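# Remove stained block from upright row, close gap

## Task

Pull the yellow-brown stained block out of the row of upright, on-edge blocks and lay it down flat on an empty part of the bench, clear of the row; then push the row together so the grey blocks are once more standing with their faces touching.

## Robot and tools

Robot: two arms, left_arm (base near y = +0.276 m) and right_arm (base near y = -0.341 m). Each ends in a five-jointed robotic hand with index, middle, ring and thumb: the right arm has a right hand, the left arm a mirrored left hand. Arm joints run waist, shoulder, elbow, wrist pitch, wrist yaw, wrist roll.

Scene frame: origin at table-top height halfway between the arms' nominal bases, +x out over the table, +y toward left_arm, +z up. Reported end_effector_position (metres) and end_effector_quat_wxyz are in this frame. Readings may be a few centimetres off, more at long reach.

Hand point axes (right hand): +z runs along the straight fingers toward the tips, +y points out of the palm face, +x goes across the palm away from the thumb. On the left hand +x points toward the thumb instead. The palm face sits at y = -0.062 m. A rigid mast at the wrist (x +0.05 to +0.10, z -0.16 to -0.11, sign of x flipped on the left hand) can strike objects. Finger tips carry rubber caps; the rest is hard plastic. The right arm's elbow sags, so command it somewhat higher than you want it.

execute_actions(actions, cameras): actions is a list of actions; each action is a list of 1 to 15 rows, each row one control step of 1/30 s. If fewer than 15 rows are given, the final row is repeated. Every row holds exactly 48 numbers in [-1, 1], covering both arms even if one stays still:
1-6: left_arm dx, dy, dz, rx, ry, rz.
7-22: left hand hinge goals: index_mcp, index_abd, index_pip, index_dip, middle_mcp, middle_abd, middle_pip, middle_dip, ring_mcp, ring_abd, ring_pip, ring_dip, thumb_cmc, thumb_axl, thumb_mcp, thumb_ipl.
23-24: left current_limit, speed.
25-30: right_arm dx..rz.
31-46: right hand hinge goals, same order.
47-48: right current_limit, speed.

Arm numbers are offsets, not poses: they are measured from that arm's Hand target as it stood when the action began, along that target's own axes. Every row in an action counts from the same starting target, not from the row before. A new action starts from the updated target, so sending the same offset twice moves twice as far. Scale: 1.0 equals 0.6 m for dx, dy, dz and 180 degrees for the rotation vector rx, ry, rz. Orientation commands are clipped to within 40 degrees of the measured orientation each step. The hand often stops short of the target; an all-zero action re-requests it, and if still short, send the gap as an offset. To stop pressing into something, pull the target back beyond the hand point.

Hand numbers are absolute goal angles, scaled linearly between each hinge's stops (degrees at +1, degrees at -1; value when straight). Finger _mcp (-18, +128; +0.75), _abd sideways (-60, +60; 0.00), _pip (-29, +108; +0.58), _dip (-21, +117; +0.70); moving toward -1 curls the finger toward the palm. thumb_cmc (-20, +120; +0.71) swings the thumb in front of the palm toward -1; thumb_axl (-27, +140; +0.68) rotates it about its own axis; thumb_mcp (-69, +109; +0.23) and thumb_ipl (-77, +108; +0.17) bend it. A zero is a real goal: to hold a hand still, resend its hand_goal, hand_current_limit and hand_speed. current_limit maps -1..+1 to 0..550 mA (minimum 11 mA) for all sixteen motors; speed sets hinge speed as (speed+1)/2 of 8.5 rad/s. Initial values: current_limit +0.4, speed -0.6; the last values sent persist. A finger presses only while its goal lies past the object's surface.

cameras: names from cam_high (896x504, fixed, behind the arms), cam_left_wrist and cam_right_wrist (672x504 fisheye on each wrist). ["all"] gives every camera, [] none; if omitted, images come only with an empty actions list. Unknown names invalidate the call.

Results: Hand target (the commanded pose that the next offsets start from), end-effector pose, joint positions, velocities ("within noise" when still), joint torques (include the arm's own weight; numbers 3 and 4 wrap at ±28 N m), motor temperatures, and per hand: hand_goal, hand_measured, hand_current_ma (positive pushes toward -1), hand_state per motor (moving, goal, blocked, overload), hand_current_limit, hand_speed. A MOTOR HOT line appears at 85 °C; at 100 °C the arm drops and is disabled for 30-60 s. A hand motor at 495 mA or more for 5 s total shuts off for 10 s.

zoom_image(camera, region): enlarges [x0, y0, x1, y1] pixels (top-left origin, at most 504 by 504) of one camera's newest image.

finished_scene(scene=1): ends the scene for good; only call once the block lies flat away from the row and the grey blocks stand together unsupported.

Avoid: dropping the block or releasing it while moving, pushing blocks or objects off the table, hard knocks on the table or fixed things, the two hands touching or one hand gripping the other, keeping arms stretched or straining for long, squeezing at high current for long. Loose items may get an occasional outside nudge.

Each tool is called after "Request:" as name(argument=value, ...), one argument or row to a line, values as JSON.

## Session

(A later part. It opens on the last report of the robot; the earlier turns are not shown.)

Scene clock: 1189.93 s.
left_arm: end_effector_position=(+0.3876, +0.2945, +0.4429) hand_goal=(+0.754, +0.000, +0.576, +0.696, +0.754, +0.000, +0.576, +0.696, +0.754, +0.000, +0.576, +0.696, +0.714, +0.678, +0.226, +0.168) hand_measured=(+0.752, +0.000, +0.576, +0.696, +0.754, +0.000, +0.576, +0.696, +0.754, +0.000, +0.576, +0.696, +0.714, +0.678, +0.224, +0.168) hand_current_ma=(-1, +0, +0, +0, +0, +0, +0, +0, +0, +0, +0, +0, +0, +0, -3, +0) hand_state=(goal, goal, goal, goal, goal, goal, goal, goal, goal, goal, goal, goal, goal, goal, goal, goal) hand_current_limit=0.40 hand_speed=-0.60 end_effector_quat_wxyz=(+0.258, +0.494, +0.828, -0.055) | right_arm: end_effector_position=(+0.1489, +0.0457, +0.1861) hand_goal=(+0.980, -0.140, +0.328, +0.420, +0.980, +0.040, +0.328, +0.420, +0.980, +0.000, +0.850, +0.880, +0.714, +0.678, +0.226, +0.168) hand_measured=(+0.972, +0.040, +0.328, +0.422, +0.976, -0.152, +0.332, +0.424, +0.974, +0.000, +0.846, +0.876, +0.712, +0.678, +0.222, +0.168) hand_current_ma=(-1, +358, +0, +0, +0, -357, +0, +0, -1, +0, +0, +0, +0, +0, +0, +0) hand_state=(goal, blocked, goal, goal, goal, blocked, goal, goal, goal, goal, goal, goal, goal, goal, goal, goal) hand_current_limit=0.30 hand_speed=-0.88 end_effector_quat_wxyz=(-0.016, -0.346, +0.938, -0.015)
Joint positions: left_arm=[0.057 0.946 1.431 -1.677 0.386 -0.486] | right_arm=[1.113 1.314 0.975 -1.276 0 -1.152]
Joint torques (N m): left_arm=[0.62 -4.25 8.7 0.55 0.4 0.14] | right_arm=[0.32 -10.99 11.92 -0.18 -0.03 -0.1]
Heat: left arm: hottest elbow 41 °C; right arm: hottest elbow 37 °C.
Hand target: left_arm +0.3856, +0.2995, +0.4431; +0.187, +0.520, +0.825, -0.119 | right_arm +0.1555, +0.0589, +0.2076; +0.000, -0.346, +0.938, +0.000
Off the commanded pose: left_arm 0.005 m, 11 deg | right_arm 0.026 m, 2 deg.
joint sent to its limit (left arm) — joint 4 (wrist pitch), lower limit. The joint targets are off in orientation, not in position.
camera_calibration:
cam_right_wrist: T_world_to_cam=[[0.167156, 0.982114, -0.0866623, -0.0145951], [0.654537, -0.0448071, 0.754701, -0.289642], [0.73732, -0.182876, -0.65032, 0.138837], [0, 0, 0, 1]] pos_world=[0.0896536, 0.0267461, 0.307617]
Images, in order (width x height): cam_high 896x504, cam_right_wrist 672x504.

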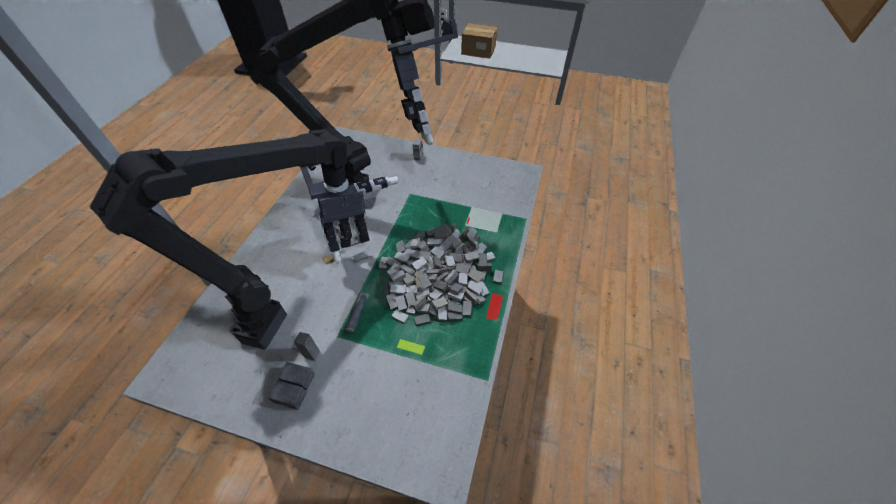

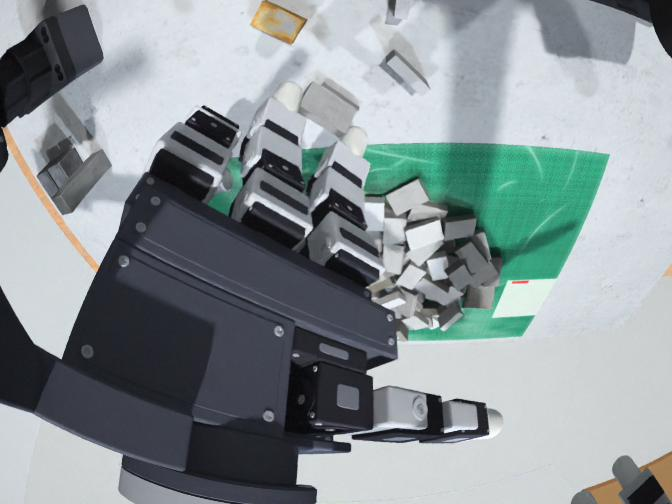

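Request:
execute_actions(
  actions=[
    [[0,0,0,0,0,0,0.754,0,0.576,0.696,0.754,0,0.576,0.696,0.754,0,0.576,0.696,0.714,0.678,0.226,0.168,0.4,-0.6,0,0,0,0,0,0,0.98,-0.14,0.44,0.53,0.98,0.04,0.44,0.53,0.98,0,0.85,0.88,0.714,0.678,0.226,0.168,0.3,-0.9]],
    [[0,0,0,0,0,0,0.754,0,0.576,0.696,0.754,0,0.576,0.696,0.754,0,0.576,0.696,0.714,0.678,0.226,0.168,0.4,-0.6,0,0,0,0,0,0,0.98,-0.14,0.547,0.638,0.98,0.04,0.547,0.638,0.98,0,0.85,0.88,0.714,0.678,0.226,0.168,0.3,-0.9]],
  ],
  cameras=["cam_right_wrist","cam_high"],
)

Request:
zoom_image(
  camera="cam_right_wrist",
  region=[230, 20, 430, 170],
)

Request:
zoom_image(
  camera="cam_high",
  region=[310, 210, 390, 270],
)

Scene clock: 1198.10 s.
left_arm: end_effector_position=(+0.3876, +0.2945, +0.4429) hand_goal=(+0.754, +0.000, +0.576, +0.696, +0.754, +0.000, +0.576, +0.696, +0.754, +0.000, +0.576, +0.696, +0.714, +0.678, +0.226, +0.168) hand_measured=(+0.752, +0.000, +0.576, +0.696, +0.754, +0.000, +0.576, +0.696, +0.754, +0.000, +0.576, +0.696, +0.714, +0.678, +0.224, +0.168) hand_current_ma=(-1, +0, +0, +0, +0, +0, +0, +0, +0, +0, +0, +0, +0, +0, -3, +0) hand_state=(goal, goal, goal, goal, goal, goal, goal, goal, goal, goal, goal, goal, goal, goal, goal, goal) hand_current_limit=0.40 hand_speed=-0.60 end_effector_quat_wxyz=(+0.258, +0.494, +0.828, -0.055) | right_arm: end_effector_position=(+0.1489, +0.0457, +0.1861) hand_goal=(+0.980, -0.140, +0.548, +0.638, +0.980, +0.040, +0.548, +0.638, +0.980, +0.000, +0.850, +0.880, +0.714, +0.678, +0.226, +0.168) hand_measured=(+0.972, +0.032, +0.542, +0.634, +0.976, -0.144, +0.542, +0.634, +0.974, +0.000, +0.846, +0.876, +0.712, +0.678, +0.222, +0.168) hand_current_ma=(-1, +332, -1, +0, +0, -357, -1, +0, -1, +0, +0, +0, +0, +0, +0, +0) hand_state=(goal, blocked, goal, goal, goal, blocked, goal, goal, goal, goal, goal, goal, goal, goal, goal, goal) hand_current_limit=0.30 hand_speed=-0.90 end_effector_quat_wxyz=(-0.016, -0.346, +0.938, -0.015)
Joint positions: left_arm=[0.057 0.946 1.431 -1.677 0.386 -0.486] | right_arm=[1.113 1.314 0.975 -1.276 0 -1.152]
Joint torques (N m): left_arm=[0.67 -4.31 8.62 0.5 0.41 0.16] | right_arm=[0.5 -10.93 11.99 -0.17 -0.03 -0.09]
Heat: left arm: hottest elbow 41 °C; right arm: hottest elbow 38 °C.
Hand target: left_arm +0.3856, +0.2995, +0.4431; +0.187, +0.520, +0.825, -0.119 | right_arm +0.1555, +0.0589, +0.2076; +0.000, -0.346, +0.938, +0.000
Off the commanded pose: left_arm 0.005 m, 11 deg | right_arm 0.026 m, 3 deg.
joint sent to its limit (left arm) — joint 4 (wrist pitch), lower limit. The joint targets are off in orientation, not in position.
camera_calibration:
cam_right_wrist: T_world_to_cam=[[0.167156, 0.982114, -0.0866623, -0.0145951], [0.654537, -0.0448071, 0.754701, -0.289642], [0.73732, -0.182876, -0.65032, 0.138837], [0, 0, 0, 1]] pos_world=[0.0896536, 0.0267461, 0.307617]
Images, in order (width x height): cam_high 896x504, cam_right_wrist 672x504.

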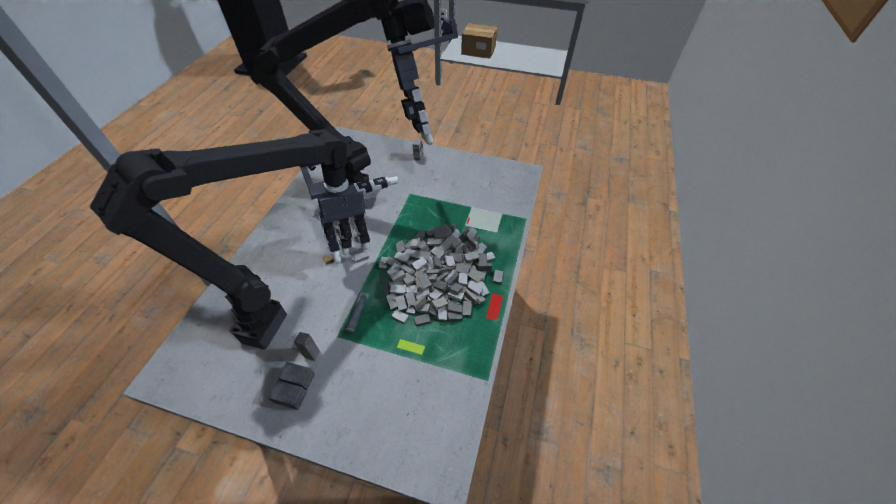

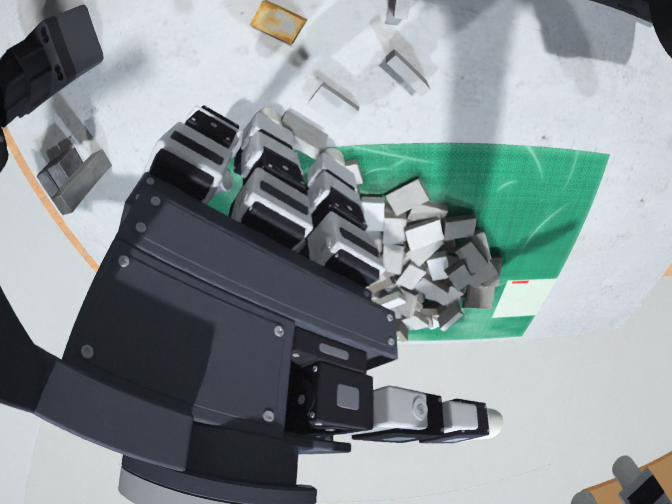

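Scaled by 2.520 from the camera's 672x504 image, which has a finer 960x720 frame.

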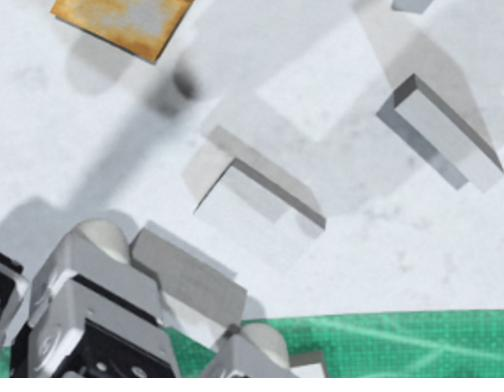

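Scaled by 6.300 from the camera's 896x504 image, which has a finer 1280x720 frame.

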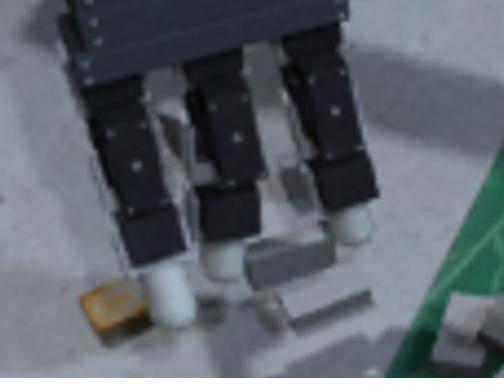

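Request:
execute_actions(
  actions=[
    [[0,0,0,0,0,0,0.754,0,0.576,0.696,0.754,0,0.576,0.696,0.754,0,0.576,0.696,0.714,0.678,0.226,0.168,0.4,-0.6,-0.0093,0.0359,0.0151,0,0,0,0.98,-0.14,0.547,0.638,0.98,0.04,0.547,0.638,0.98,0,0.85,0.88,0.714,0.678,0.226,0.168,0.3,-0.9]],
    [[0,0,0,0,0,0,0.754,0,0.576,0.696,0.754,0,0.576,0.696,0.754,0,0.576,0.696,0.714,0.678,0.226,0.168,0.4,-0.6,-0.0093,0.0359,0.0251,0,0,0,0.98,-0.14,0.547,0.638,0.98,0.04,0.547,0.638,0.98,0,0.85,0.88,0.714,0.678,0.226,0.168,0.3,-0.9]],
    [[0,0,0,0,0,0,0.754,0,0.576,0.696,0.754,0,0.576,0.696,0.754,0,0.576,0.696,0.714,0.678,0.226,0.168,0.4,-0.6,-0.0093,0.0359,0.035,0,0,0,0.98,-0.14,0.547,0.638,0.98,0.04,0.547,0.638,0.98,0,0.85,0.88,0.714,0.678,0.226,0.168,0.3,-0.9]],
  ],
  cameras=["cam_right_wrist","cam_high"],
)

Request:
zoom_image(
  camera="cam_right_wrist",
  region=[230, 50, 430, 200],
)

Request:
zoom_image(
  camera="cam_high",
  region=[310, 200, 390, 260],
)

Scene clock: 1214.03 s.
left_arm: end_effector_position=(+0.3876, +0.2945, +0.4429) hand_goal=(+0.754, +0.000, +0.576, +0.696, +0.754, +0.000, +0.576, +0.696, +0.754, +0.000, +0.576, +0.696, +0.714, +0.678, +0.226, +0.168) hand_measured=(+0.752, +0.000, +0.576, +0.696, +0.754, +0.000, +0.576, +0.696, +0.754, +0.000, +0.576, +0.696, +0.714, +0.678, +0.224, +0.168) hand_current_ma=(-1, +0, +0, +0, +0, +0, +0, +0, +0, +0, +0, +0, +0, +0, -3, +0) hand_state=(goal, goal, goal, goal, goal, goal, goal, goal, goal, goal, goal, goal, goal, goal, goal, goal) hand_current_limit=0.40 hand_speed=-0.60 end_effector_quat_wxyz=(+0.258, +0.494, +0.828, -0.055) | right_arm: end_effector_position=(+0.1218, +0.0969, +0.1507) hand_goal=(+0.980, -0.140, +0.548, +0.638, +0.980, +0.040, +0.548, +0.638, +0.980, +0.000, +0.850, +0.880, +0.714, +0.678, +0.226, +0.168) hand_measured=(+0.972, +0.032, +0.544, +0.636, +0.974, -0.144, +0.542, +0.636, +0.974, +0.000, +0.846, +0.876, +0.712, +0.678, +0.222, +0.168) hand_current_ma=(-1, +331, +0, +0, -1, -357, +0, +0, -1, +0, +0, +0, +0, +0, +0, +0) hand_state=(goal, blocked, goal, goal, goal, blocked, goal, goal, goal, goal, goal, goal, goal, goal, goal, goal) hand_current_limit=0.30 hand_speed=-0.90 end_effector_quat_wxyz=(-0.013, -0.347, +0.938, -0.014)
Joint positions: left_arm=[0.057 0.946 1.431 -1.677 0.386 -0.486] | right_arm=[1.235 1.447 1.005 -1.168 -0.003 -1.033]
Joint torques (N m): left_arm=[0.44 -4.31 8.72 0.54 0.42 0.15] | right_arm=[1.08 -10.58 11.75 0.55 0.08 0]
Heat: left arm: hottest elbow 41 °C; right arm: hottest elbow 39 °C.
Hand target: left_arm +0.3856, +0.2995, +0.4431; +0.187, +0.520, +0.825, -0.119 | right_arm +0.1262, +0.1189, +0.1623; +0.000, -0.346, +0.938, +0.000
Off the commanded pose: left_arm 0.005 m, 11 deg | right_arm 0.025 m, 2 deg.
joint sent to its limit (left arm) — joint 4 (wrist pitch), lower limit. The joint targets are off in orientation, not in position.
camera_calibration:
cam_right_wrist: T_world_to_cam=[[0.164884, 0.982887, -0.0821413, -0.0639357], [0.651592, -0.0460298, 0.757172, -0.242826], [0.740433, -0.178368, -0.64803, 0.143983], [0, 0, 0, 1]] pos_world=[0.0621555, 0.0773463, 0.271914]
Images, in order (width x height): cam_high 896x504, cam_right_wrist 672x504.

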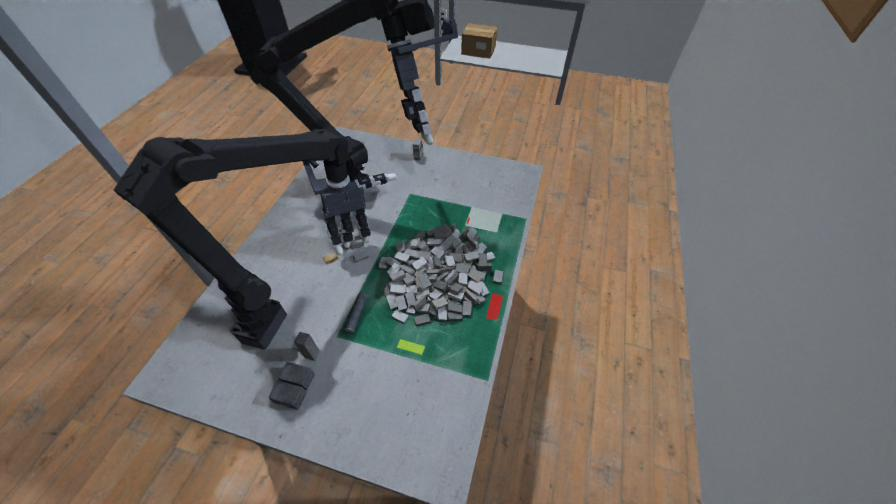

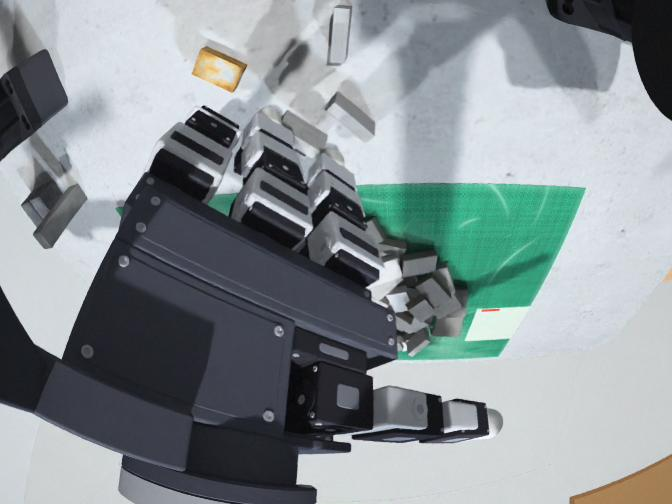

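Scaled by 2.520 from the camera's 672x504 image, which has a finer 960x720 frame.

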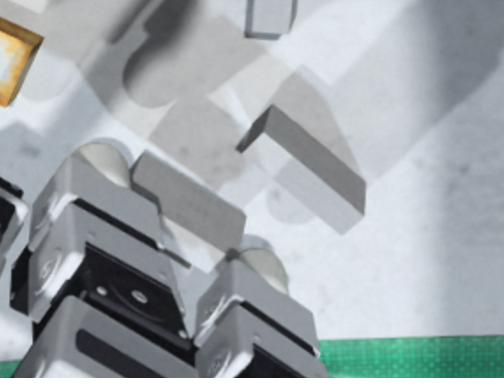

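Scaled by 6.300 from the camera's 896x504 image, which has a finer 1280x720 frame.

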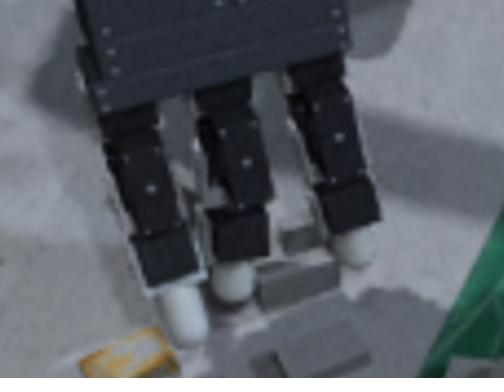

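Request:
execute_actions(
  actions=[
    [[0,0,0,0,0,0,0.754,0,0.576,0.696,0.754,0,0.576,0.696,0.754,0,0.576,0.696,0.714,0.678,0.226,0.168,0.4,-0.6,0,-0.0083,0.0265,0,0,0,0.98,-0.14,0.547,0.638,0.98,0.04,0.547,0.638,0.98,0,0.85,0.88,0.714,0.678,0.226,0.168,0.3,-0.9]],
    [[0,0,0,0,0,0,0.754,0,0.576,0.696,0.754,0,0.576,0.696,0.754,0,0.576,0.696,0.714,0.678,0.226,0.168,0.4,-0.6,0,0,0.0265,0,0,0,0.98,-0.14,0.547,0.638,0.98,0.04,0.547,0.638,0.98,0,0.85,0.88,0.714,0.678,0.226,0.168,0.3,-0.9]],
  ],
  cameras=["cam_right_wrist","cam_high"],
)

Request:
zoom_image(
  camera="cam_right_wrist",
  region=[230, 50, 430, 200],
)

Request:
zoom_image(
  camera="cam_high",
  region=[310, 200, 390, 260],
)

Scene clock: 1232.80 s.
left_arm: end_effector_position=(+0.3876, +0.2945, +0.4429) hand_goal=(+0.754, +0.000, +0.576, +0.696, +0.754, +0.000, +0.576, +0.696, +0.754, +0.000, +0.576, +0.696, +0.714, +0.678, +0.226, +0.168) hand_measured=(+0.752, +0.000, +0.576, +0.696, +0.754, +0.000, +0.576, +0.696, +0.754, +0.000, +0.576, +0.696, +0.714, +0.678, +0.224, +0.168) hand_current_ma=(-1, +0, +0, +0, +0, +0, +0, +0, +0, +0, +0, +0, +0, +0, -3, +0) hand_state=(goal, goal, goal, goal, goal, goal, goal, goal, goal, goal, goal, goal, goal, goal, goal, goal) hand_current_limit=0.40 hand_speed=-0.60 end_effector_quat_wxyz=(+0.258, +0.494, +0.828, -0.055) | right_arm: end_effector_position=(+0.1283, +0.1160, +0.1446) hand_goal=(+0.980, -0.140, +0.548, +0.638, +0.980, +0.040, +0.548, +0.638, +0.980, +0.000, +0.850, +0.880, +0.714, +0.678, +0.226, +0.168) hand_measured=(+0.976, +0.028, +0.546, +0.636, +0.974, -0.144, +0.542, +0.636, +0.974, +0.000, +0.846, +0.876, +0.712, +0.678, +0.222, +0.168) hand_current_ma=(+0, +319, +0, +0, -1, -357, +0, +0, -1, +0, +0, +0, +0, +0, +0, +0) hand_state=(goal, blocked, goal, goal, goal, blocked, goal, goal, goal, goal, goal, goal, goal, goal, goal, goal) hand_current_limit=0.30 hand_speed=-0.90 end_effector_quat_wxyz=(+0.005, -0.347, +0.938, +0.008)
Joint positions: left_arm=[0.057 0.946 1.431 -1.677 0.386 -0.486] | right_arm=[1.235 1.473 1.005 -1.083 -0.003 -1.032]
Joint torques (N m): left_arm=[0.85 -4.13 8.79 0.43 0.39 0.16] | right_arm=[0.21 -10.34 7.2 0.92 0.11 -0.09]
Heat: left arm: hottest elbow 41 °C; right arm: hottest elbow 44 °C.
Hand target: left_arm +0.3856, +0.2995, +0.4431; +0.187, +0.520, +0.825, -0.119 | right_arm +0.1294, +0.1151, +0.1305; +0.000, -0.346, +0.938, +0.000
Off the commanded pose: left_arm 0.005 m, 11 deg | right_arm 0.014 m, 1 deg.
joint sent to its limit (left arm) — joint 4 (wrist pitch), lower limit. The joint targets are off in orientation, not in position.
camera_calibration:
cam_right_wrist: T_world_to_cam=[[0.16625, 0.985779, -0.0245181, -0.0931705], [0.637428, -0.0884637, 0.765415, -0.235967], [0.752361, -0.142878, -0.64307, 0.132299], [0, 0, 0, 1]] pos_world=[0.0663646, 0.0898737, 0.263406]
Images, in order (width x height): cam_high 896x504, cam_right_wrist 672x504.

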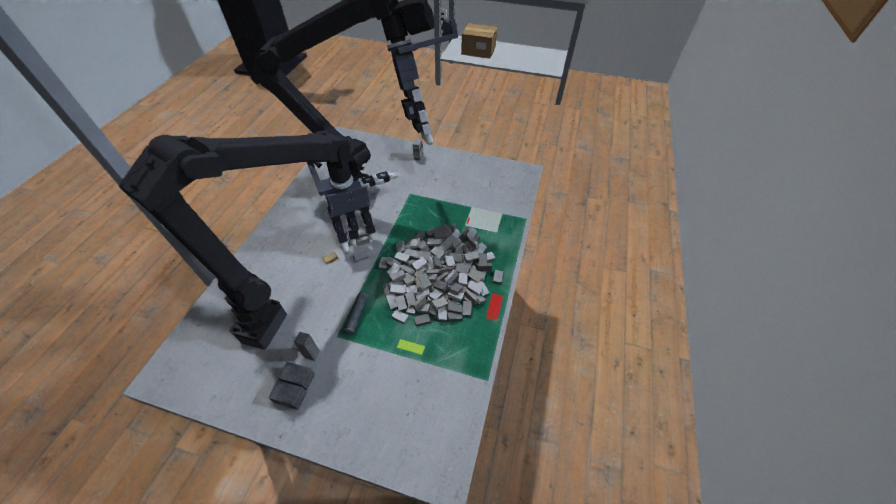

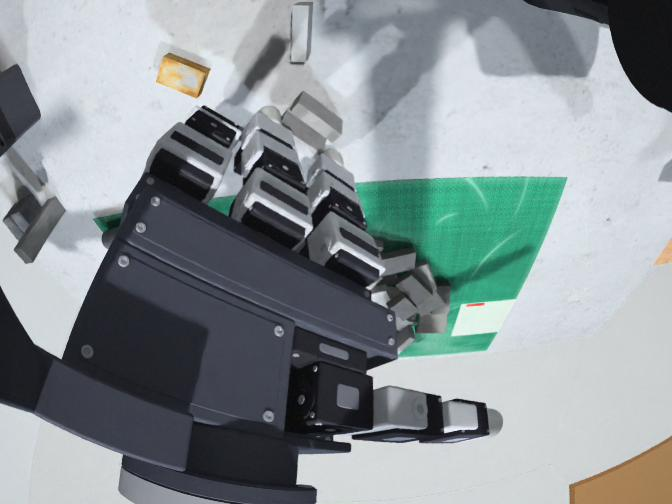

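Scaled by 2.520 from the camera's 672x504 image, which has a finer 960x720 frame.

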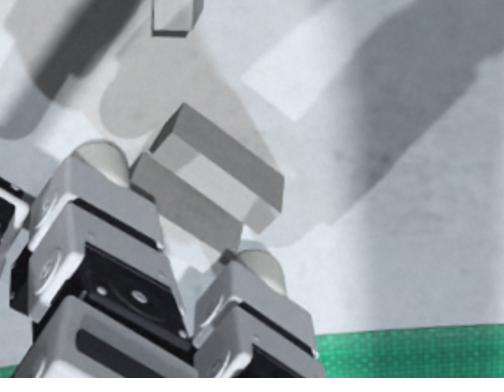

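Scaled by 6.300 from the camera's 896x504 image, which has a finer 1280x720 frame.

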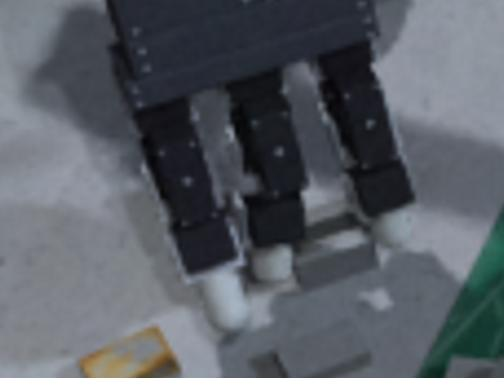

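Request:
execute_actions(
  actions=[
    [[0,0,0,0,0,0,0.754,0,0.576,0.696,0.754,0,0.576,0.696,0.754,0,0.576,0.696,0.714,0.678,0.226,0.168,0.4,-0.6,0,0,0,0,0,0,0.863,-0.14,0.658,0.638,0.863,0.04,0.658,0.638,0.98,0,0.85,0.88,0.714,0.678,0.226,0.168,0.3,-0.92]],
  ],
  cameras=["cam_right_wrist","cam_high"],
)

Request:
zoom_image(
  camera="cam_right_wrist",
  region=[250, 70, 400, 180],
)

Request:
zoom_image(
  camera="cam_high",
  region=[330, 210, 390, 260],
)

Scene clock: 1243.20 s.
left_arm: end_effector_position=(+0.3876, +0.2945, +0.4429) hand_goal=(+0.754, +0.000, +0.576, +0.696, +0.754, +0.000, +0.576, +0.696, +0.754, +0.000, +0.576, +0.696, +0.714, +0.678, +0.226, +0.168) hand_measured=(+0.752, +0.000, +0.576, +0.696, +0.754, +0.000, +0.576, +0.696, +0.754, +0.000, +0.576, +0.696, +0.714, +0.678, +0.224, +0.168) hand_current_ma=(-1, +0, +0, +0, +0, +0, +0, +0, +0, +0, +0, +0, +0, +0, -3, +0) hand_state=(goal, goal, goal, goal, goal, goal, goal, goal, goal, goal, goal, goal, goal, goal, goal, goal) hand_current_limit=0.40 hand_speed=-0.60 end_effector_quat_wxyz=(+0.258, +0.494, +0.828, -0.055) | right_arm: end_effector_position=(+0.1285, +0.1164, +0.1446) hand_goal=(+0.864, -0.140, +0.658, +0.638, +0.864, +0.040, +0.658, +0.638, +0.980, +0.000, +0.850, +0.880, +0.714, +0.678, +0.226, +0.168) hand_measured=(+0.892, +0.026, +0.666, +0.642, +0.864, -0.144, +0.654, +0.636, +0.974, +0.000, +0.846, +0.876, +0.712, +0.678, +0.222, +0.168) hand_current_ma=(+14, +309, +1, +0, +0, -357, +0, +0, -1, +0, +0, +0, +0, +0, +0, +0) hand_state=(blocked, blocked, goal, goal, goal, blocked, goal, goal, goal, goal, goal, goal, goal, goal, goal, goal) hand_current_limit=0.30 hand_speed=-0.92 end_effector_quat_wxyz=(+0.006, -0.347, +0.938, +0.009)
Joint positions: left_arm=[0.057 0.946 1.431 -1.677 0.386 -0.486] | right_arm=[1.235 1.473 1.005 -1.082 -0.002 -1.032]
Joint torques (N m): left_arm=[0.67 -4.25 8.73 0.46 0.42 0.18] | right_arm=[0.38 -10.34 7.21 0.87 0.07 -0.08]
Heat: left arm: hottest elbow 42 °C; right arm: hottest elbow 43 °C.
Hand target: left_arm +0.3856, +0.2995, +0.4431; +0.187, +0.520, +0.825, -0.119 | right_arm +0.1294, +0.1152, +0.1306; +0.000, -0.346, +0.938, +0.000
Off the commanded pose: left_arm 0.005 m, 11 deg | right_arm 0.014 m, 1 deg.
joint sent to its limit (left arm) — joint 4 (wrist pitch), lower limit. The joint targets are off in orientation, not in position.
camera_calibration:
cam_right_wrist: T_world_to_cam=[[0.166292, 0.985814, -0.0227552, -0.0938578], [0.636368, -0.0896607, 0.766157, -0.235953], [0.753248, -0.141886, -0.64225, 0.131823], [0, 0, 0, 1]] pos_world=[0.0664653, 0.0900745, 0.263305]
Images, in order (width x height): cam_high 896x504, cam_right_wrist 672x504.

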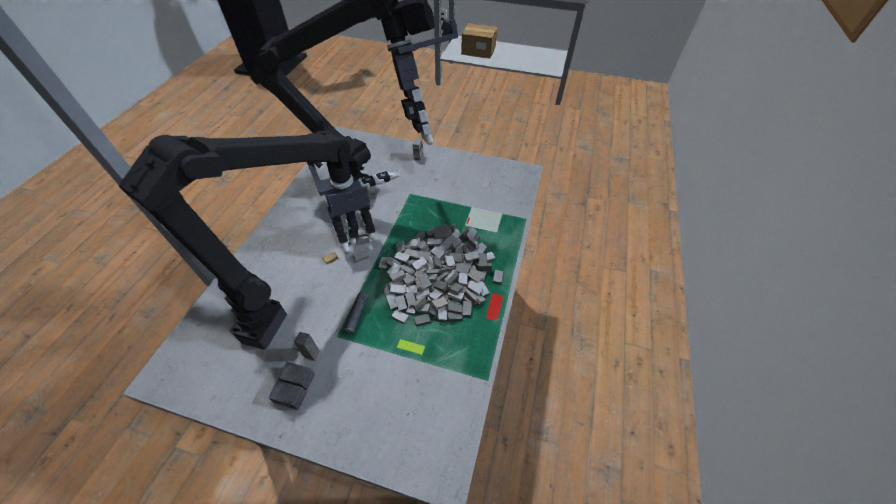

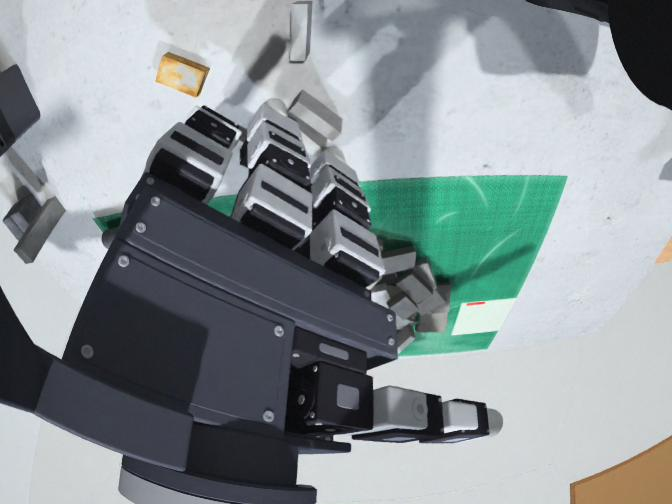

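Scaled by 3.360 from the camera's 672x504 image, which has a finer 960x720 frame.

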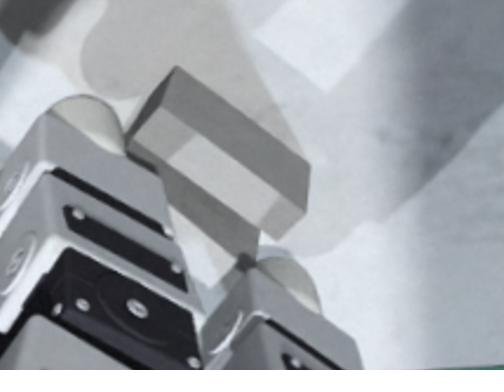

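Scaled by 8.400 from the camera's 896x504 image, which has a finer 1280x720 frame.

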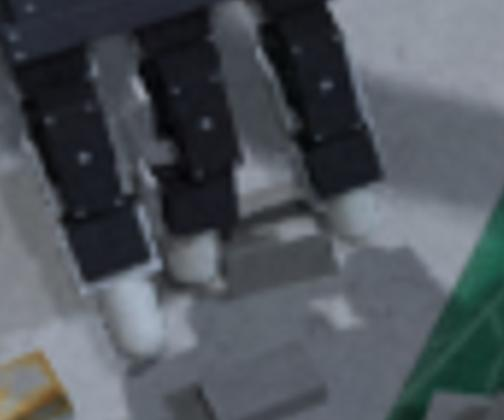

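Request:
execute_actions(
  actions=[
    [[0,0,0,0,0,0,0.754,0,0.576,0.696,0.754,0,0.576,0.696,0.754,0,0.576,0.696,0.714,0.678,0.226,0.168,0.4,-0.6,0,0,0,0,0,0,0.884,0.02,0.662,0.64,0.864,-0.138,0.656,0.636,0.98,0,0.85,0.88,0.714,0.678,0.226,0.168,0.3,-0.92]],
    [[0,0,0,0,0,0,0.754,0,0.576,0.696,0.754,0,0.576,0.696,0.754,0,0.576,0.696,0.714,0.678,0.226,0.168,0.4,-0.6,0,0,0,0,0,0,0.884,0.16,0.662,0.64,0.864,-0.24,0.656,0.636,0.98,0,0.85,0.88,0.714,0.678,0.226,0.168,0.3,-0.9]],
  ],
  cameras=["cam_right_wrist","cam_high"],
)

Request:
zoom_image(
  camera="cam_right_wrist",
  region=[250, 70, 400, 180],
)

Request:
zoom_image(
  camera="cam_high",
  region=[330, 210, 390, 260],
)

Scene clock: 1252.77 s.
left_arm: end_effector_position=(+0.3876, +0.2945, +0.4429) hand_goal=(+0.754, +0.000, +0.576, +0.696, +0.754, +0.000, +0.576, +0.696, +0.754, +0.000, +0.576, +0.696, +0.714, +0.678, +0.226, +0.168) hand_measured=(+0.752, +0.000, +0.576, +0.696, +0.754, +0.000, +0.576, +0.696, +0.754, +0.000, +0.576, +0.696, +0.714, +0.678, +0.224, +0.168) hand_current_ma=(-1, +0, +0, +0, +0, +0, +0, +0, +0, +0, +0, +0, +0, +0, -3, +0) hand_state=(goal, goal, goal, goal, goal, goal, goal, goal, goal, goal, goal, goal, goal, goal, goal, goal) hand_current_limit=0.40 hand_speed=-0.60 end_effector_quat_wxyz=(+0.258, +0.494, +0.828, -0.055) | right_arm: end_effector_position=(+0.1287, +0.1168, +0.1447) hand_goal=(+0.884, +0.160, +0.662, +0.640, +0.864, -0.240, +0.656, +0.636, +0.980, +0.000, +0.850, +0.880, +0.714, +0.678, +0.226, +0.168) hand_measured=(+0.884, +0.156, +0.664, +0.642, +0.864, -0.234, +0.654, +0.636, +0.974, +0.000, +0.846, +0.876, +0.712, +0.678, +0.222, +0.168) hand_current_ma=(+0, +0, +0, +0, +0, +1, +0, +0, -1, +0, +0, +0, +0, +0, +0, +0) hand_state=(goal, goal, goal, goal, goal, goal, goal, goal, goal, goal, goal, goal, goal, goal, goal, goal) hand_current_limit=0.30 hand_speed=-0.90 end_effector_quat_wxyz=(+0.006, -0.347, +0.938, +0.010)
Joint positions: left_arm=[0.057 0.946 1.431 -1.677 0.386 -0.486] | right_arm=[1.235 1.473 1.005 -1.08 -0.002 -1.032]
Joint torques (N m): left_arm=[0.44 -4.19 8.7 0.59 0.42 0.14] | right_arm=[0.38 -10.46 7.19 0.79 0.06 -0.08]
Heat: left arm: hottest elbow 42 °C; right arm: hottest elbow 42 °C.
Hand target: left_arm +0.3856, +0.2995, +0.4431; +0.187, +0.520, +0.825, -0.119 | right_arm +0.1294, +0.1151, +0.1305; +0.000, -0.346, +0.938, +0.000
Off the commanded pose: left_arm 0.005 m, 11 deg | right_arm 0.014 m, 1 deg.
joint sent to its limit (left arm) — joint 4 (wrist pitch), lower limit. The joint targets are off in orientation, not in position.
camera_calibration:
cam_right_wrist: T_world_to_cam=[[0.166322, 0.985842, -0.0212829, -0.0944457], [0.636032, -0.0907621, 0.766306, -0.235929], [0.753525, -0.14099, -0.642123, 0.131783], [0, 0, 0, 1]] pos_world=[0.0664655, 0.0902752, 0.263405]
Images, in order (width x height): cam_high 896x504, cam_right_wrist 672x504.

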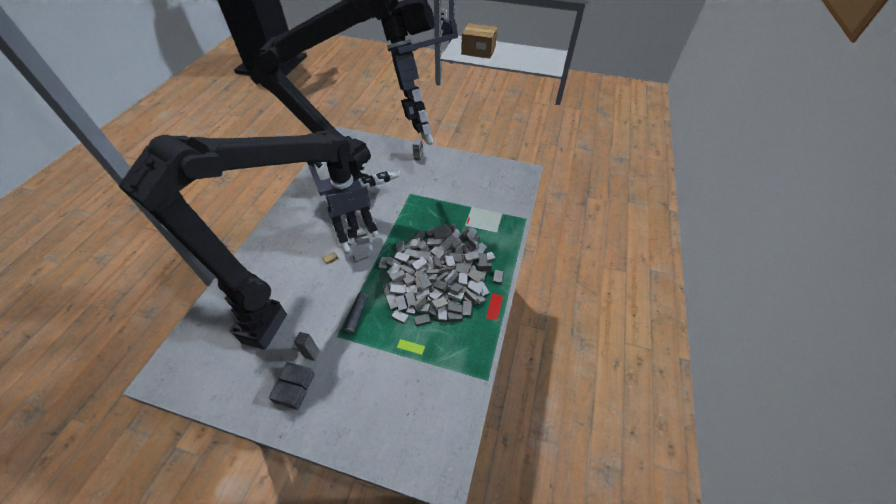

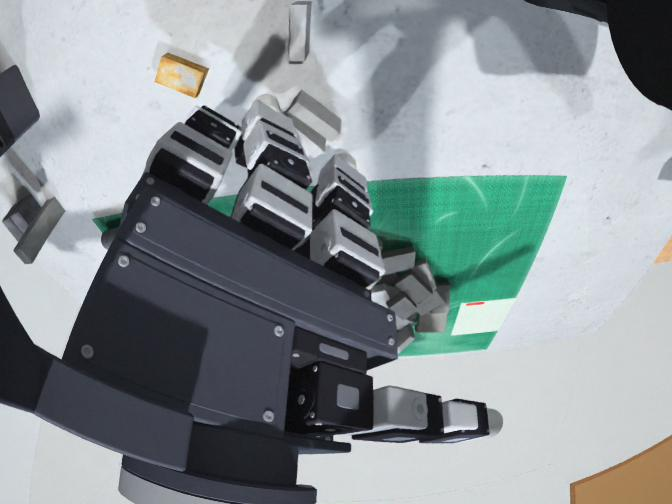

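Scaled by 3.360 from the camera's 672x504 image, which has a finer 960x720 frame.

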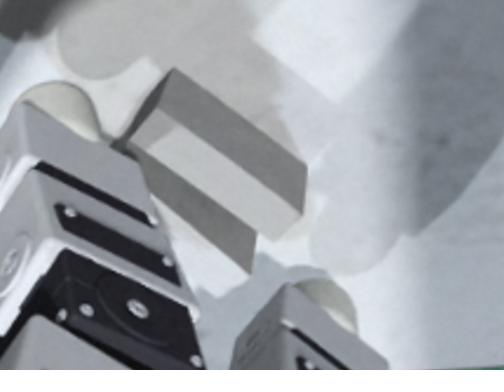

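Scaled by 8.400 from the camera's 896x504 image, which has a finer 1280x720 frame.

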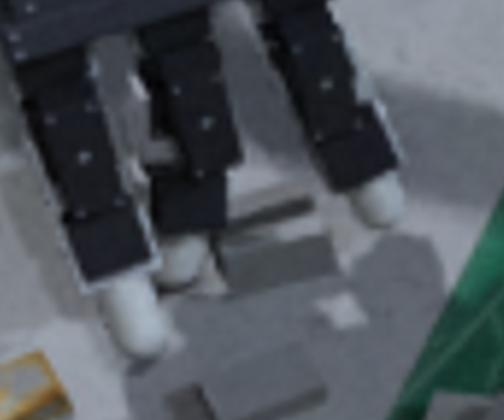

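Request:
execute_actions(
  actions=[
    [[0,0,0,0,0,0,0.754,0,0.576,0.696,0.754,0,0.576,0.696,0.754,0,0.576,0.696,0.714,0.678,0.226,0.168,0.4,-0.6,-0.0327,0.0203,-0.05,0,0,0,0.884,0.2,0.662,0.64,0.864,-0.25,0.656,0.636,0.98,0,0.85,0.88,0.714,0.678,0.226,0.168,0.3,-0.9]],
    [[0,0,0,0,0,0,0.754,0,0.576,0.696,0.754,0,0.576,0.696,0.754,0,0.576,0.696,0.714,0.678,0.226,0.168,0.4,-0.6,0,0,-0.11,0,0,0,0.884,0.2,0.662,0.64,0.864,-0.25,0.656,0.636,0.98,0,0.85,0.88,0.714,0.678,0.226,0.168,0.3,-0.9]],
    [[0,0,0,0,0,0,0.754,0,0.576,0.696,0.754,0,0.576,0.696,0.754,0,0.576,0.696,0.714,0.678,0.226,0.168,0.4,-0.6,0.0238,-0.04,0,0,0,0,0.754,0.2,0.576,0.696,0.754,-0.2,0.576,0.696,0.98,0,0.85,0.88,0.714,0.678,0.226,0.168,0.4,-0.8]],
    [[0,0,0,0,0,0,0.754,0,0.576,0.696,0.754,0,0.576,0.696,0.754,0,0.576,0.696,0.714,0.678,0.226,0.168,0.4,-0.6,0.0238,-0.0659,0.03,0,0,0,0.754,0.2,0.576,0.696,0.754,-0.2,0.576,0.696,0.98,0,0.85,0.88,0.714,0.678,0.226,0.168,0.4,-0.8]],
  ],
  cameras=["cam_high","cam_right_wrist"],
)

Request:
zoom_image(
  camera="cam_right_wrist",
  region=[250, 30, 430, 160],
)

Request:
zoom_image(
  camera="cam_high",
  region=[310, 210, 390, 270],
)

Scene clock: 1264.90 s.
left_arm: end_effector_position=(+0.3876, +0.2945, +0.4429) hand_goal=(+0.754, +0.000, +0.576, +0.696, +0.754, +0.000, +0.576, +0.696, +0.754, +0.000, +0.576, +0.696, +0.714, +0.678, +0.226, +0.168) hand_measured=(+0.752, +0.000, +0.576, +0.696, +0.754, +0.000, +0.576, +0.696, +0.754, +0.000, +0.576, +0.696, +0.714, +0.678, +0.224, +0.168) hand_current_ma=(-1, +0, +0, +0, +0, +0, +0, +0, +0, +0, +0, +0, +0, +0, -3, +0) hand_state=(goal, goal, goal, goal, goal, goal, goal, goal, goal, goal, goal, goal, goal, goal, goal, goal) hand_current_limit=0.40 hand_speed=-0.60 end_effector_quat_wxyz=(+0.258, +0.494, +0.828, -0.055) | right_arm: end_effector_position=(+0.1543, +0.0730, +0.2072) hand_goal=(+0.754, +0.200, +0.576, +0.696, +0.754, -0.200, +0.576, +0.696, +0.980, +0.000, +0.850, +0.880, +0.714, +0.678, +0.226, +0.168) hand_measured=(+0.754, +0.196, +0.578, +0.694, +0.754, -0.202, +0.578, +0.694, +0.974, +0.000, +0.846, +0.876, +0.712, +0.678, +0.222, +0.168) hand_current_ma=(+0, +0, +0, +0, +0, +0, +0, +0, -1, +0, +0, +0, +0, +0, +0, +0) hand_state=(goal, goal, goal, goal, goal, goal, goal, goal, goal, goal, goal, goal, goal, goal, goal, goal) hand_current_limit=0.40 hand_speed=-0.80 end_effector_quat_wxyz=(-0.004, -0.345, +0.939, -0.005)
Joint positions: left_arm=[0.057 0.946 1.431 -1.677 0.386 -0.486] | right_arm=[1.132 1.347 1.06 -1.296 0 -1.129]
Joint torques (N m): left_arm=[0.62 -4.25 8.62 0.46 0.41 0.11] | right_arm=[-0.15 -12.16 7.58 0.68 -0.06 -0.16]
Heat: left arm: hottest elbow 42 °C; right arm: hottest elbow 41 °C.
Hand target: left_arm +0.3856, +0.2995, +0.4431; +0.187, +0.520, +0.825, -0.119 | right_arm +0.1560, +0.0703, +0.2085; +0.000, -0.346, +0.938, +0.000
Off the commanded pose: left_arm 0.005 m, 11 deg | right_arm 0.003 m, 1 deg.
joint sent to its limit (left arm) — joint 4 (wrist pitch), lower limit. The joint targets are off in orientation, not in position.
camera_calibration:
cam_right_wrist: T_world_to_cam=[[0.171118, 0.983609, -0.0568585, -0.0473762], [0.643629, -0.0679053, 0.762319, -0.306086], [0.745963, -0.167042, -0.644699, 0.149943], [0, 0, 0, 1]] pos_world=[0.0932607, 0.0508616, 0.327309]
Images, in order (width x height): cam_high 896x504, cam_right_wrist 672x504.

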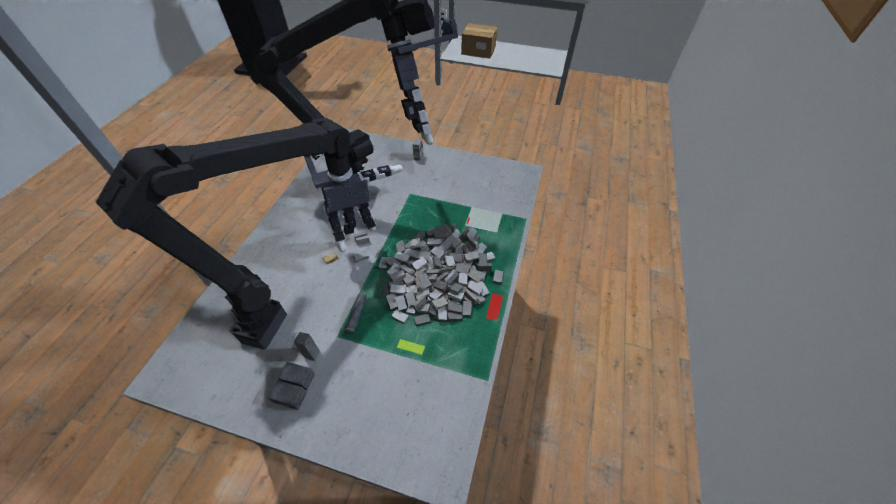

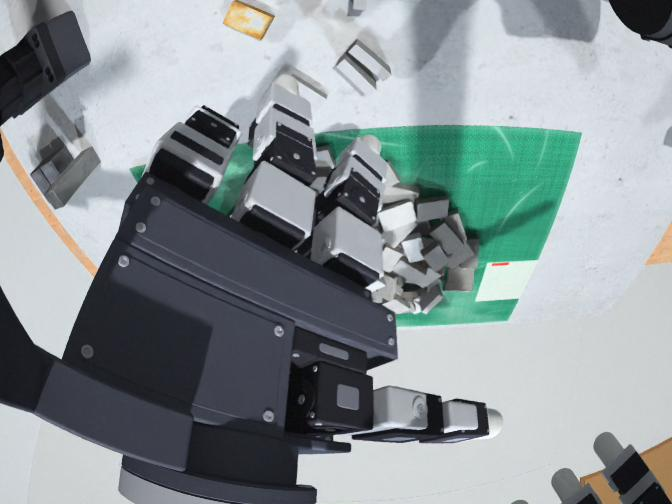

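Scaled by 2.800 from the camera's 672x504 image, which has a finer 960x720 frame.

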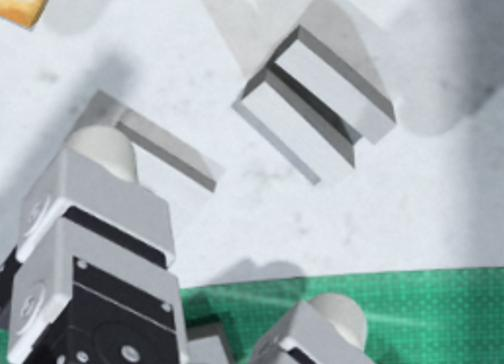

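Scaled by 6.300 from the camera's 896x504 image, which has a finer 1280x720 frame.

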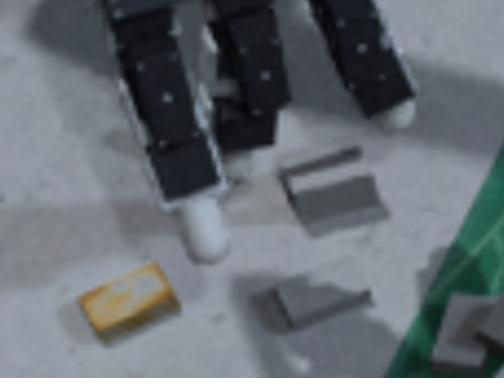

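Request:
execute_actions(
  actions=[],
)

Scene clock: 1278.03 s.
left_arm: end_effector_position=(+0.3876, +0.2945, +0.4429) hand_goal=(+0.754, +0.000, +0.576, +0.696, +0.754, +0.000, +0.576, +0.696, +0.754, +0.000, +0.576, +0.696, +0.714, +0.678, +0.226, +0.168) hand_measured=(+0.752, +0.000, +0.576, +0.696, +0.754, +0.000, +0.576, +0.696, +0.754, +0.000, +0.576, +0.696, +0.714, +0.678, +0.224, +0.168) hand_current_ma=(-1, +0, +0, +0, +0, +0, +0, +0, +0, +0, +0, +0, +0, +0, -3, +0) hand_state=(goal, goal, goal, goal, goal, goal, goal, goal, goal, goal, goal, goal, goal, goal, goal, goal) hand_current_limit=0.40 hand_speed=-0.60 end_effector_quat_wxyz=(+0.258, +0.494, +0.828, -0.055) | right_arm: end_effector_position=(+0.1542, +0.0730, +0.2072) hand_goal=(+0.754, +0.200, +0.576, +0.696, +0.754, -0.200, +0.576, +0.696, +0.980, +0.000, +0.850, +0.880, +0.714, +0.678, +0.226, +0.168) hand_measured=(+0.754, +0.196, +0.578, +0.694, +0.754, -0.202, +0.578, +0.694, +0.974, +0.000, +0.846, +0.876, +0.712, +0.678, +0.222, +0.168) hand_current_ma=(+0, +0, +0, +0, +0, +0, +0, +0, -1, +0, +0, +0, +0, +0, +0, +0) hand_state=(goal, goal, goal, goal, goal, goal, goal, goal, goal, goal, goal, goal, goal, goal, goal, goal) hand_current_limit=0.40 hand_speed=-0.80 end_effector_quat_wxyz=(-0.004, -0.345, +0.939, -0.005)
Joint positions: left_arm=[0.057 0.946 1.431 -1.677 0.386 -0.486] | right_arm=[1.132 1.347 1.06 -1.296 0 -1.13]
Joint velocities: within noise
Joint torques (N m): left_arm=[0.44 -4.31 8.73 0.44 0.4 0.14] | right_arm=[-0.32 -12.34 7.61 0.73 -0.04 -0.19]
Motor temperatures (°C): left_arm=[25 25 42 23 22 24] | right_arm=[28 32 40 23 22 24]
Heat: left arm: hottest elbow 42 °C; right arm: hottest elbow 40 °C.
Hand target: left_arm +0.3856, +0.2995, +0.4431; +0.187, +0.520, +0.825, -0.119 | right_arm +0.1560, +0.0703, +0.2085; +0.000, -0.346, +0.938, +0.000
Off the commanded pose: left_arm 0.005 m, 11 deg | right_arm 0.003 m, 1 deg.
camera_calibration:
cam_left_wrist: T_world_to_cam=[[-0.229273, -0.944492, 0.235305, 0.235015], [-0.90474, 0.295949, 0.306365, 0.082085], [-0.358997, -0.142648, -0.922373, 0.716028], [0, 0, 0, 1]] pos_world=[0.3852, 0.299817, 0.579997]
cam_right_wrist: T_world_to_cam=[[0.170747, 0.983675, -0.0568181, -0.047358], [0.643633, -0.0676891, 0.762335, -0.306102], [0.746044, -0.166737, -0.644684, 0.149915], [0, 0, 0, 1]] pos_world=[0.0932607, 0.0508614, 0.327309]

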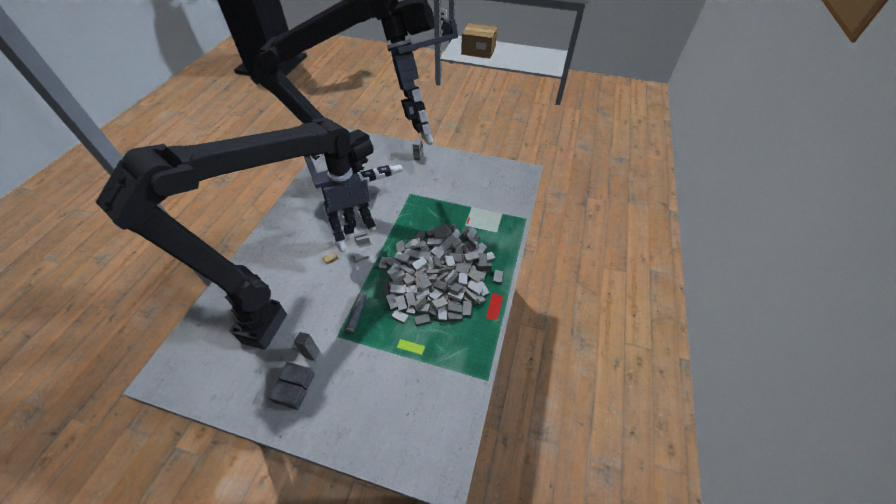

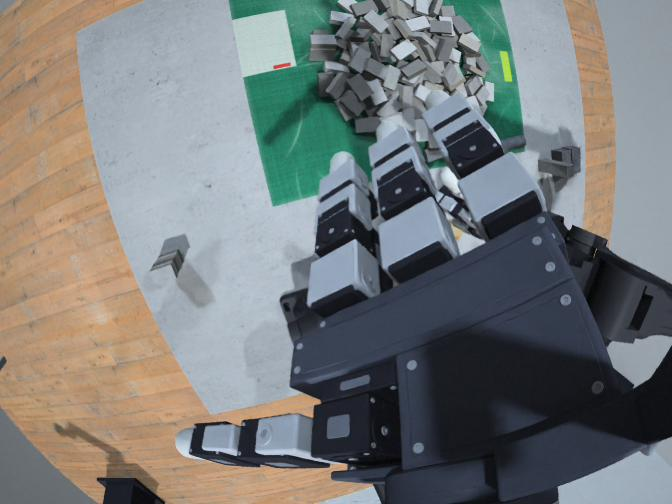

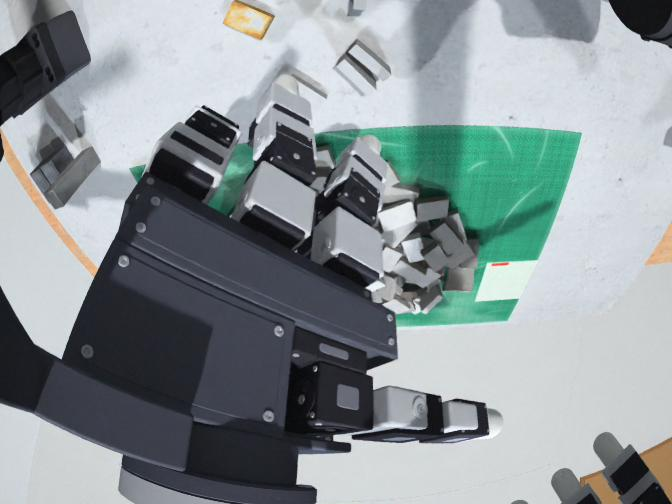

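Request:
zoom_image(
  camera="cam_right_wrist",
  region=[200, 0, 440, 180],
)

Request:
zoom_image(
  camera="cam_high",
  region=[300, 210, 400, 285],
)

Scaled by 2.100 from the camera's 672x504 image, which has a finer 960x720 frame.

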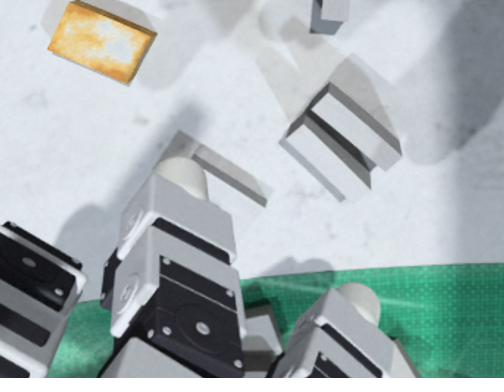

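Scaled by 5.040 from the camera's 896x504 image, which has a finer 1280x720 frame.

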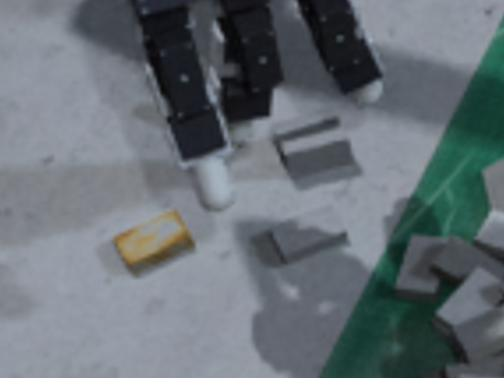

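Request:
execute_actions(
  actions=[
    [[0,0,0,0,0,0,0.754,0,0.576,0.696,0.754,0,0.576,0.696,0.754,0,0.576,0.696,0.714,0.678,0.226,0.168,0.4,-0.6,0.0537,-0.0527,0,0,0,0,0.754,0.2,0.576,0.696,0.754,-0.2,0.576,0.696,0.98,0,0.85,0.88,0.714,0.678,0.226,0.168,0.4,-0.8]],
  ],
  cameras=["cam_right_wrist"],
)

Scene clock: 1285.63 s.
left_arm: end_effector_position=(+0.3876, +0.2945, +0.4429) hand_goal=(+0.754, +0.000, +0.576, +0.696, +0.754, +0.000, +0.576, +0.696, +0.754, +0.000, +0.576, +0.696, +0.714, +0.678, +0.226, +0.168) hand_measured=(+0.752, +0.000, +0.576, +0.696, +0.754, +0.000, +0.576, +0.696, +0.754, +0.000, +0.576, +0.696, +0.714, +0.678, +0.224, +0.168) hand_current_ma=(-1, +0, +0, +0, +0, +0, +0, +0, +0, +0, +0, +0, +0, +0, -3, +0) hand_state=(goal, goal, goal, goal, goal, goal, goal, goal, goal, goal, goal, goal, goal, goal, goal, goal) hand_current_limit=0.40 hand_speed=-0.60 end_effector_quat_wxyz=(+0.258, +0.494, +0.828, -0.055) | right_arm: end_effector_position=(+0.1512, +0.0325, +0.2115) hand_goal=(+0.754, +0.200, +0.576, +0.696, +0.754, -0.200, +0.576, +0.696, +0.980, +0.000, +0.850, +0.880, +0.714, +0.678, +0.226, +0.168) hand_measured=(+0.754, +0.198, +0.578, +0.694, +0.754, -0.200, +0.578, +0.694, +0.974, +0.000, +0.846, +0.876, +0.712, +0.678, +0.222, +0.168) hand_current_ma=(+0, +0, +0, +0, +0, +0, +0, +0, -1, +0, +0, +0, +0, +0, +0, +0) hand_state=(goal, goal, goal, goal, goal, goal, goal, goal, goal, goal, goal, goal, goal, goal, goal, goal) hand_current_limit=0.40 hand_speed=-0.80 end_effector_quat_wxyz=(+0.005, -0.347, +0.938, +0.004)
Joint positions: left_arm=[0.057 0.946 1.431 -1.677 0.386 -0.486] | right_arm=[1.09 1.227 0.961 -1.293 0.001 -1.176]
Joint torques (N m): left_arm=[0.5 -3.84 8.69 0.5 0.39 0.15] | right_arm=[-0.67 -9.58 7.69 0.05 -0.07 -0.19]
Heat: left arm: hottest elbow 42 °C; right arm: hottest elbow 40 °C.
Hand target: left_arm +0.3856, +0.2995, +0.4431; +0.187, +0.520, +0.825, -0.119 | right_arm +0.1521, +0.0254, +0.2085; +0.000, -0.346, +0.938, +0.000
Off the commanded pose: left_arm 0.005 m, 11 deg | right_arm 0.008 m, 1 deg.
joint sent to its limit (left arm) — joint 4 (wrist pitch), lower limit. The joint targets are off in orientation, not in position.
camera_calibration:
cam_right_wrist: T_world_to_cam=[[0.167497, 0.985316, -0.0331342, -0.0113141], [0.635508, -0.0822156, 0.767704, -0.309577], [0.753707, -0.149645, -0.639947, 0.145504], [0, 0, 0, 1]] pos_world=[0.0889659, 0.00746994, 0.330403]
Images, in order (width x height): cam_right_wrist 672x504.

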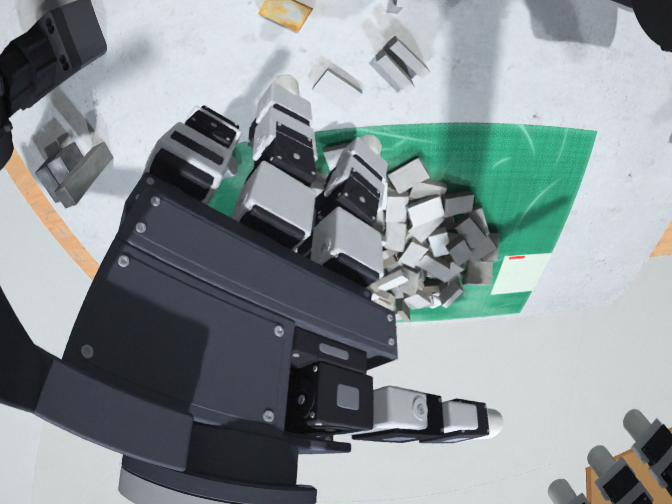

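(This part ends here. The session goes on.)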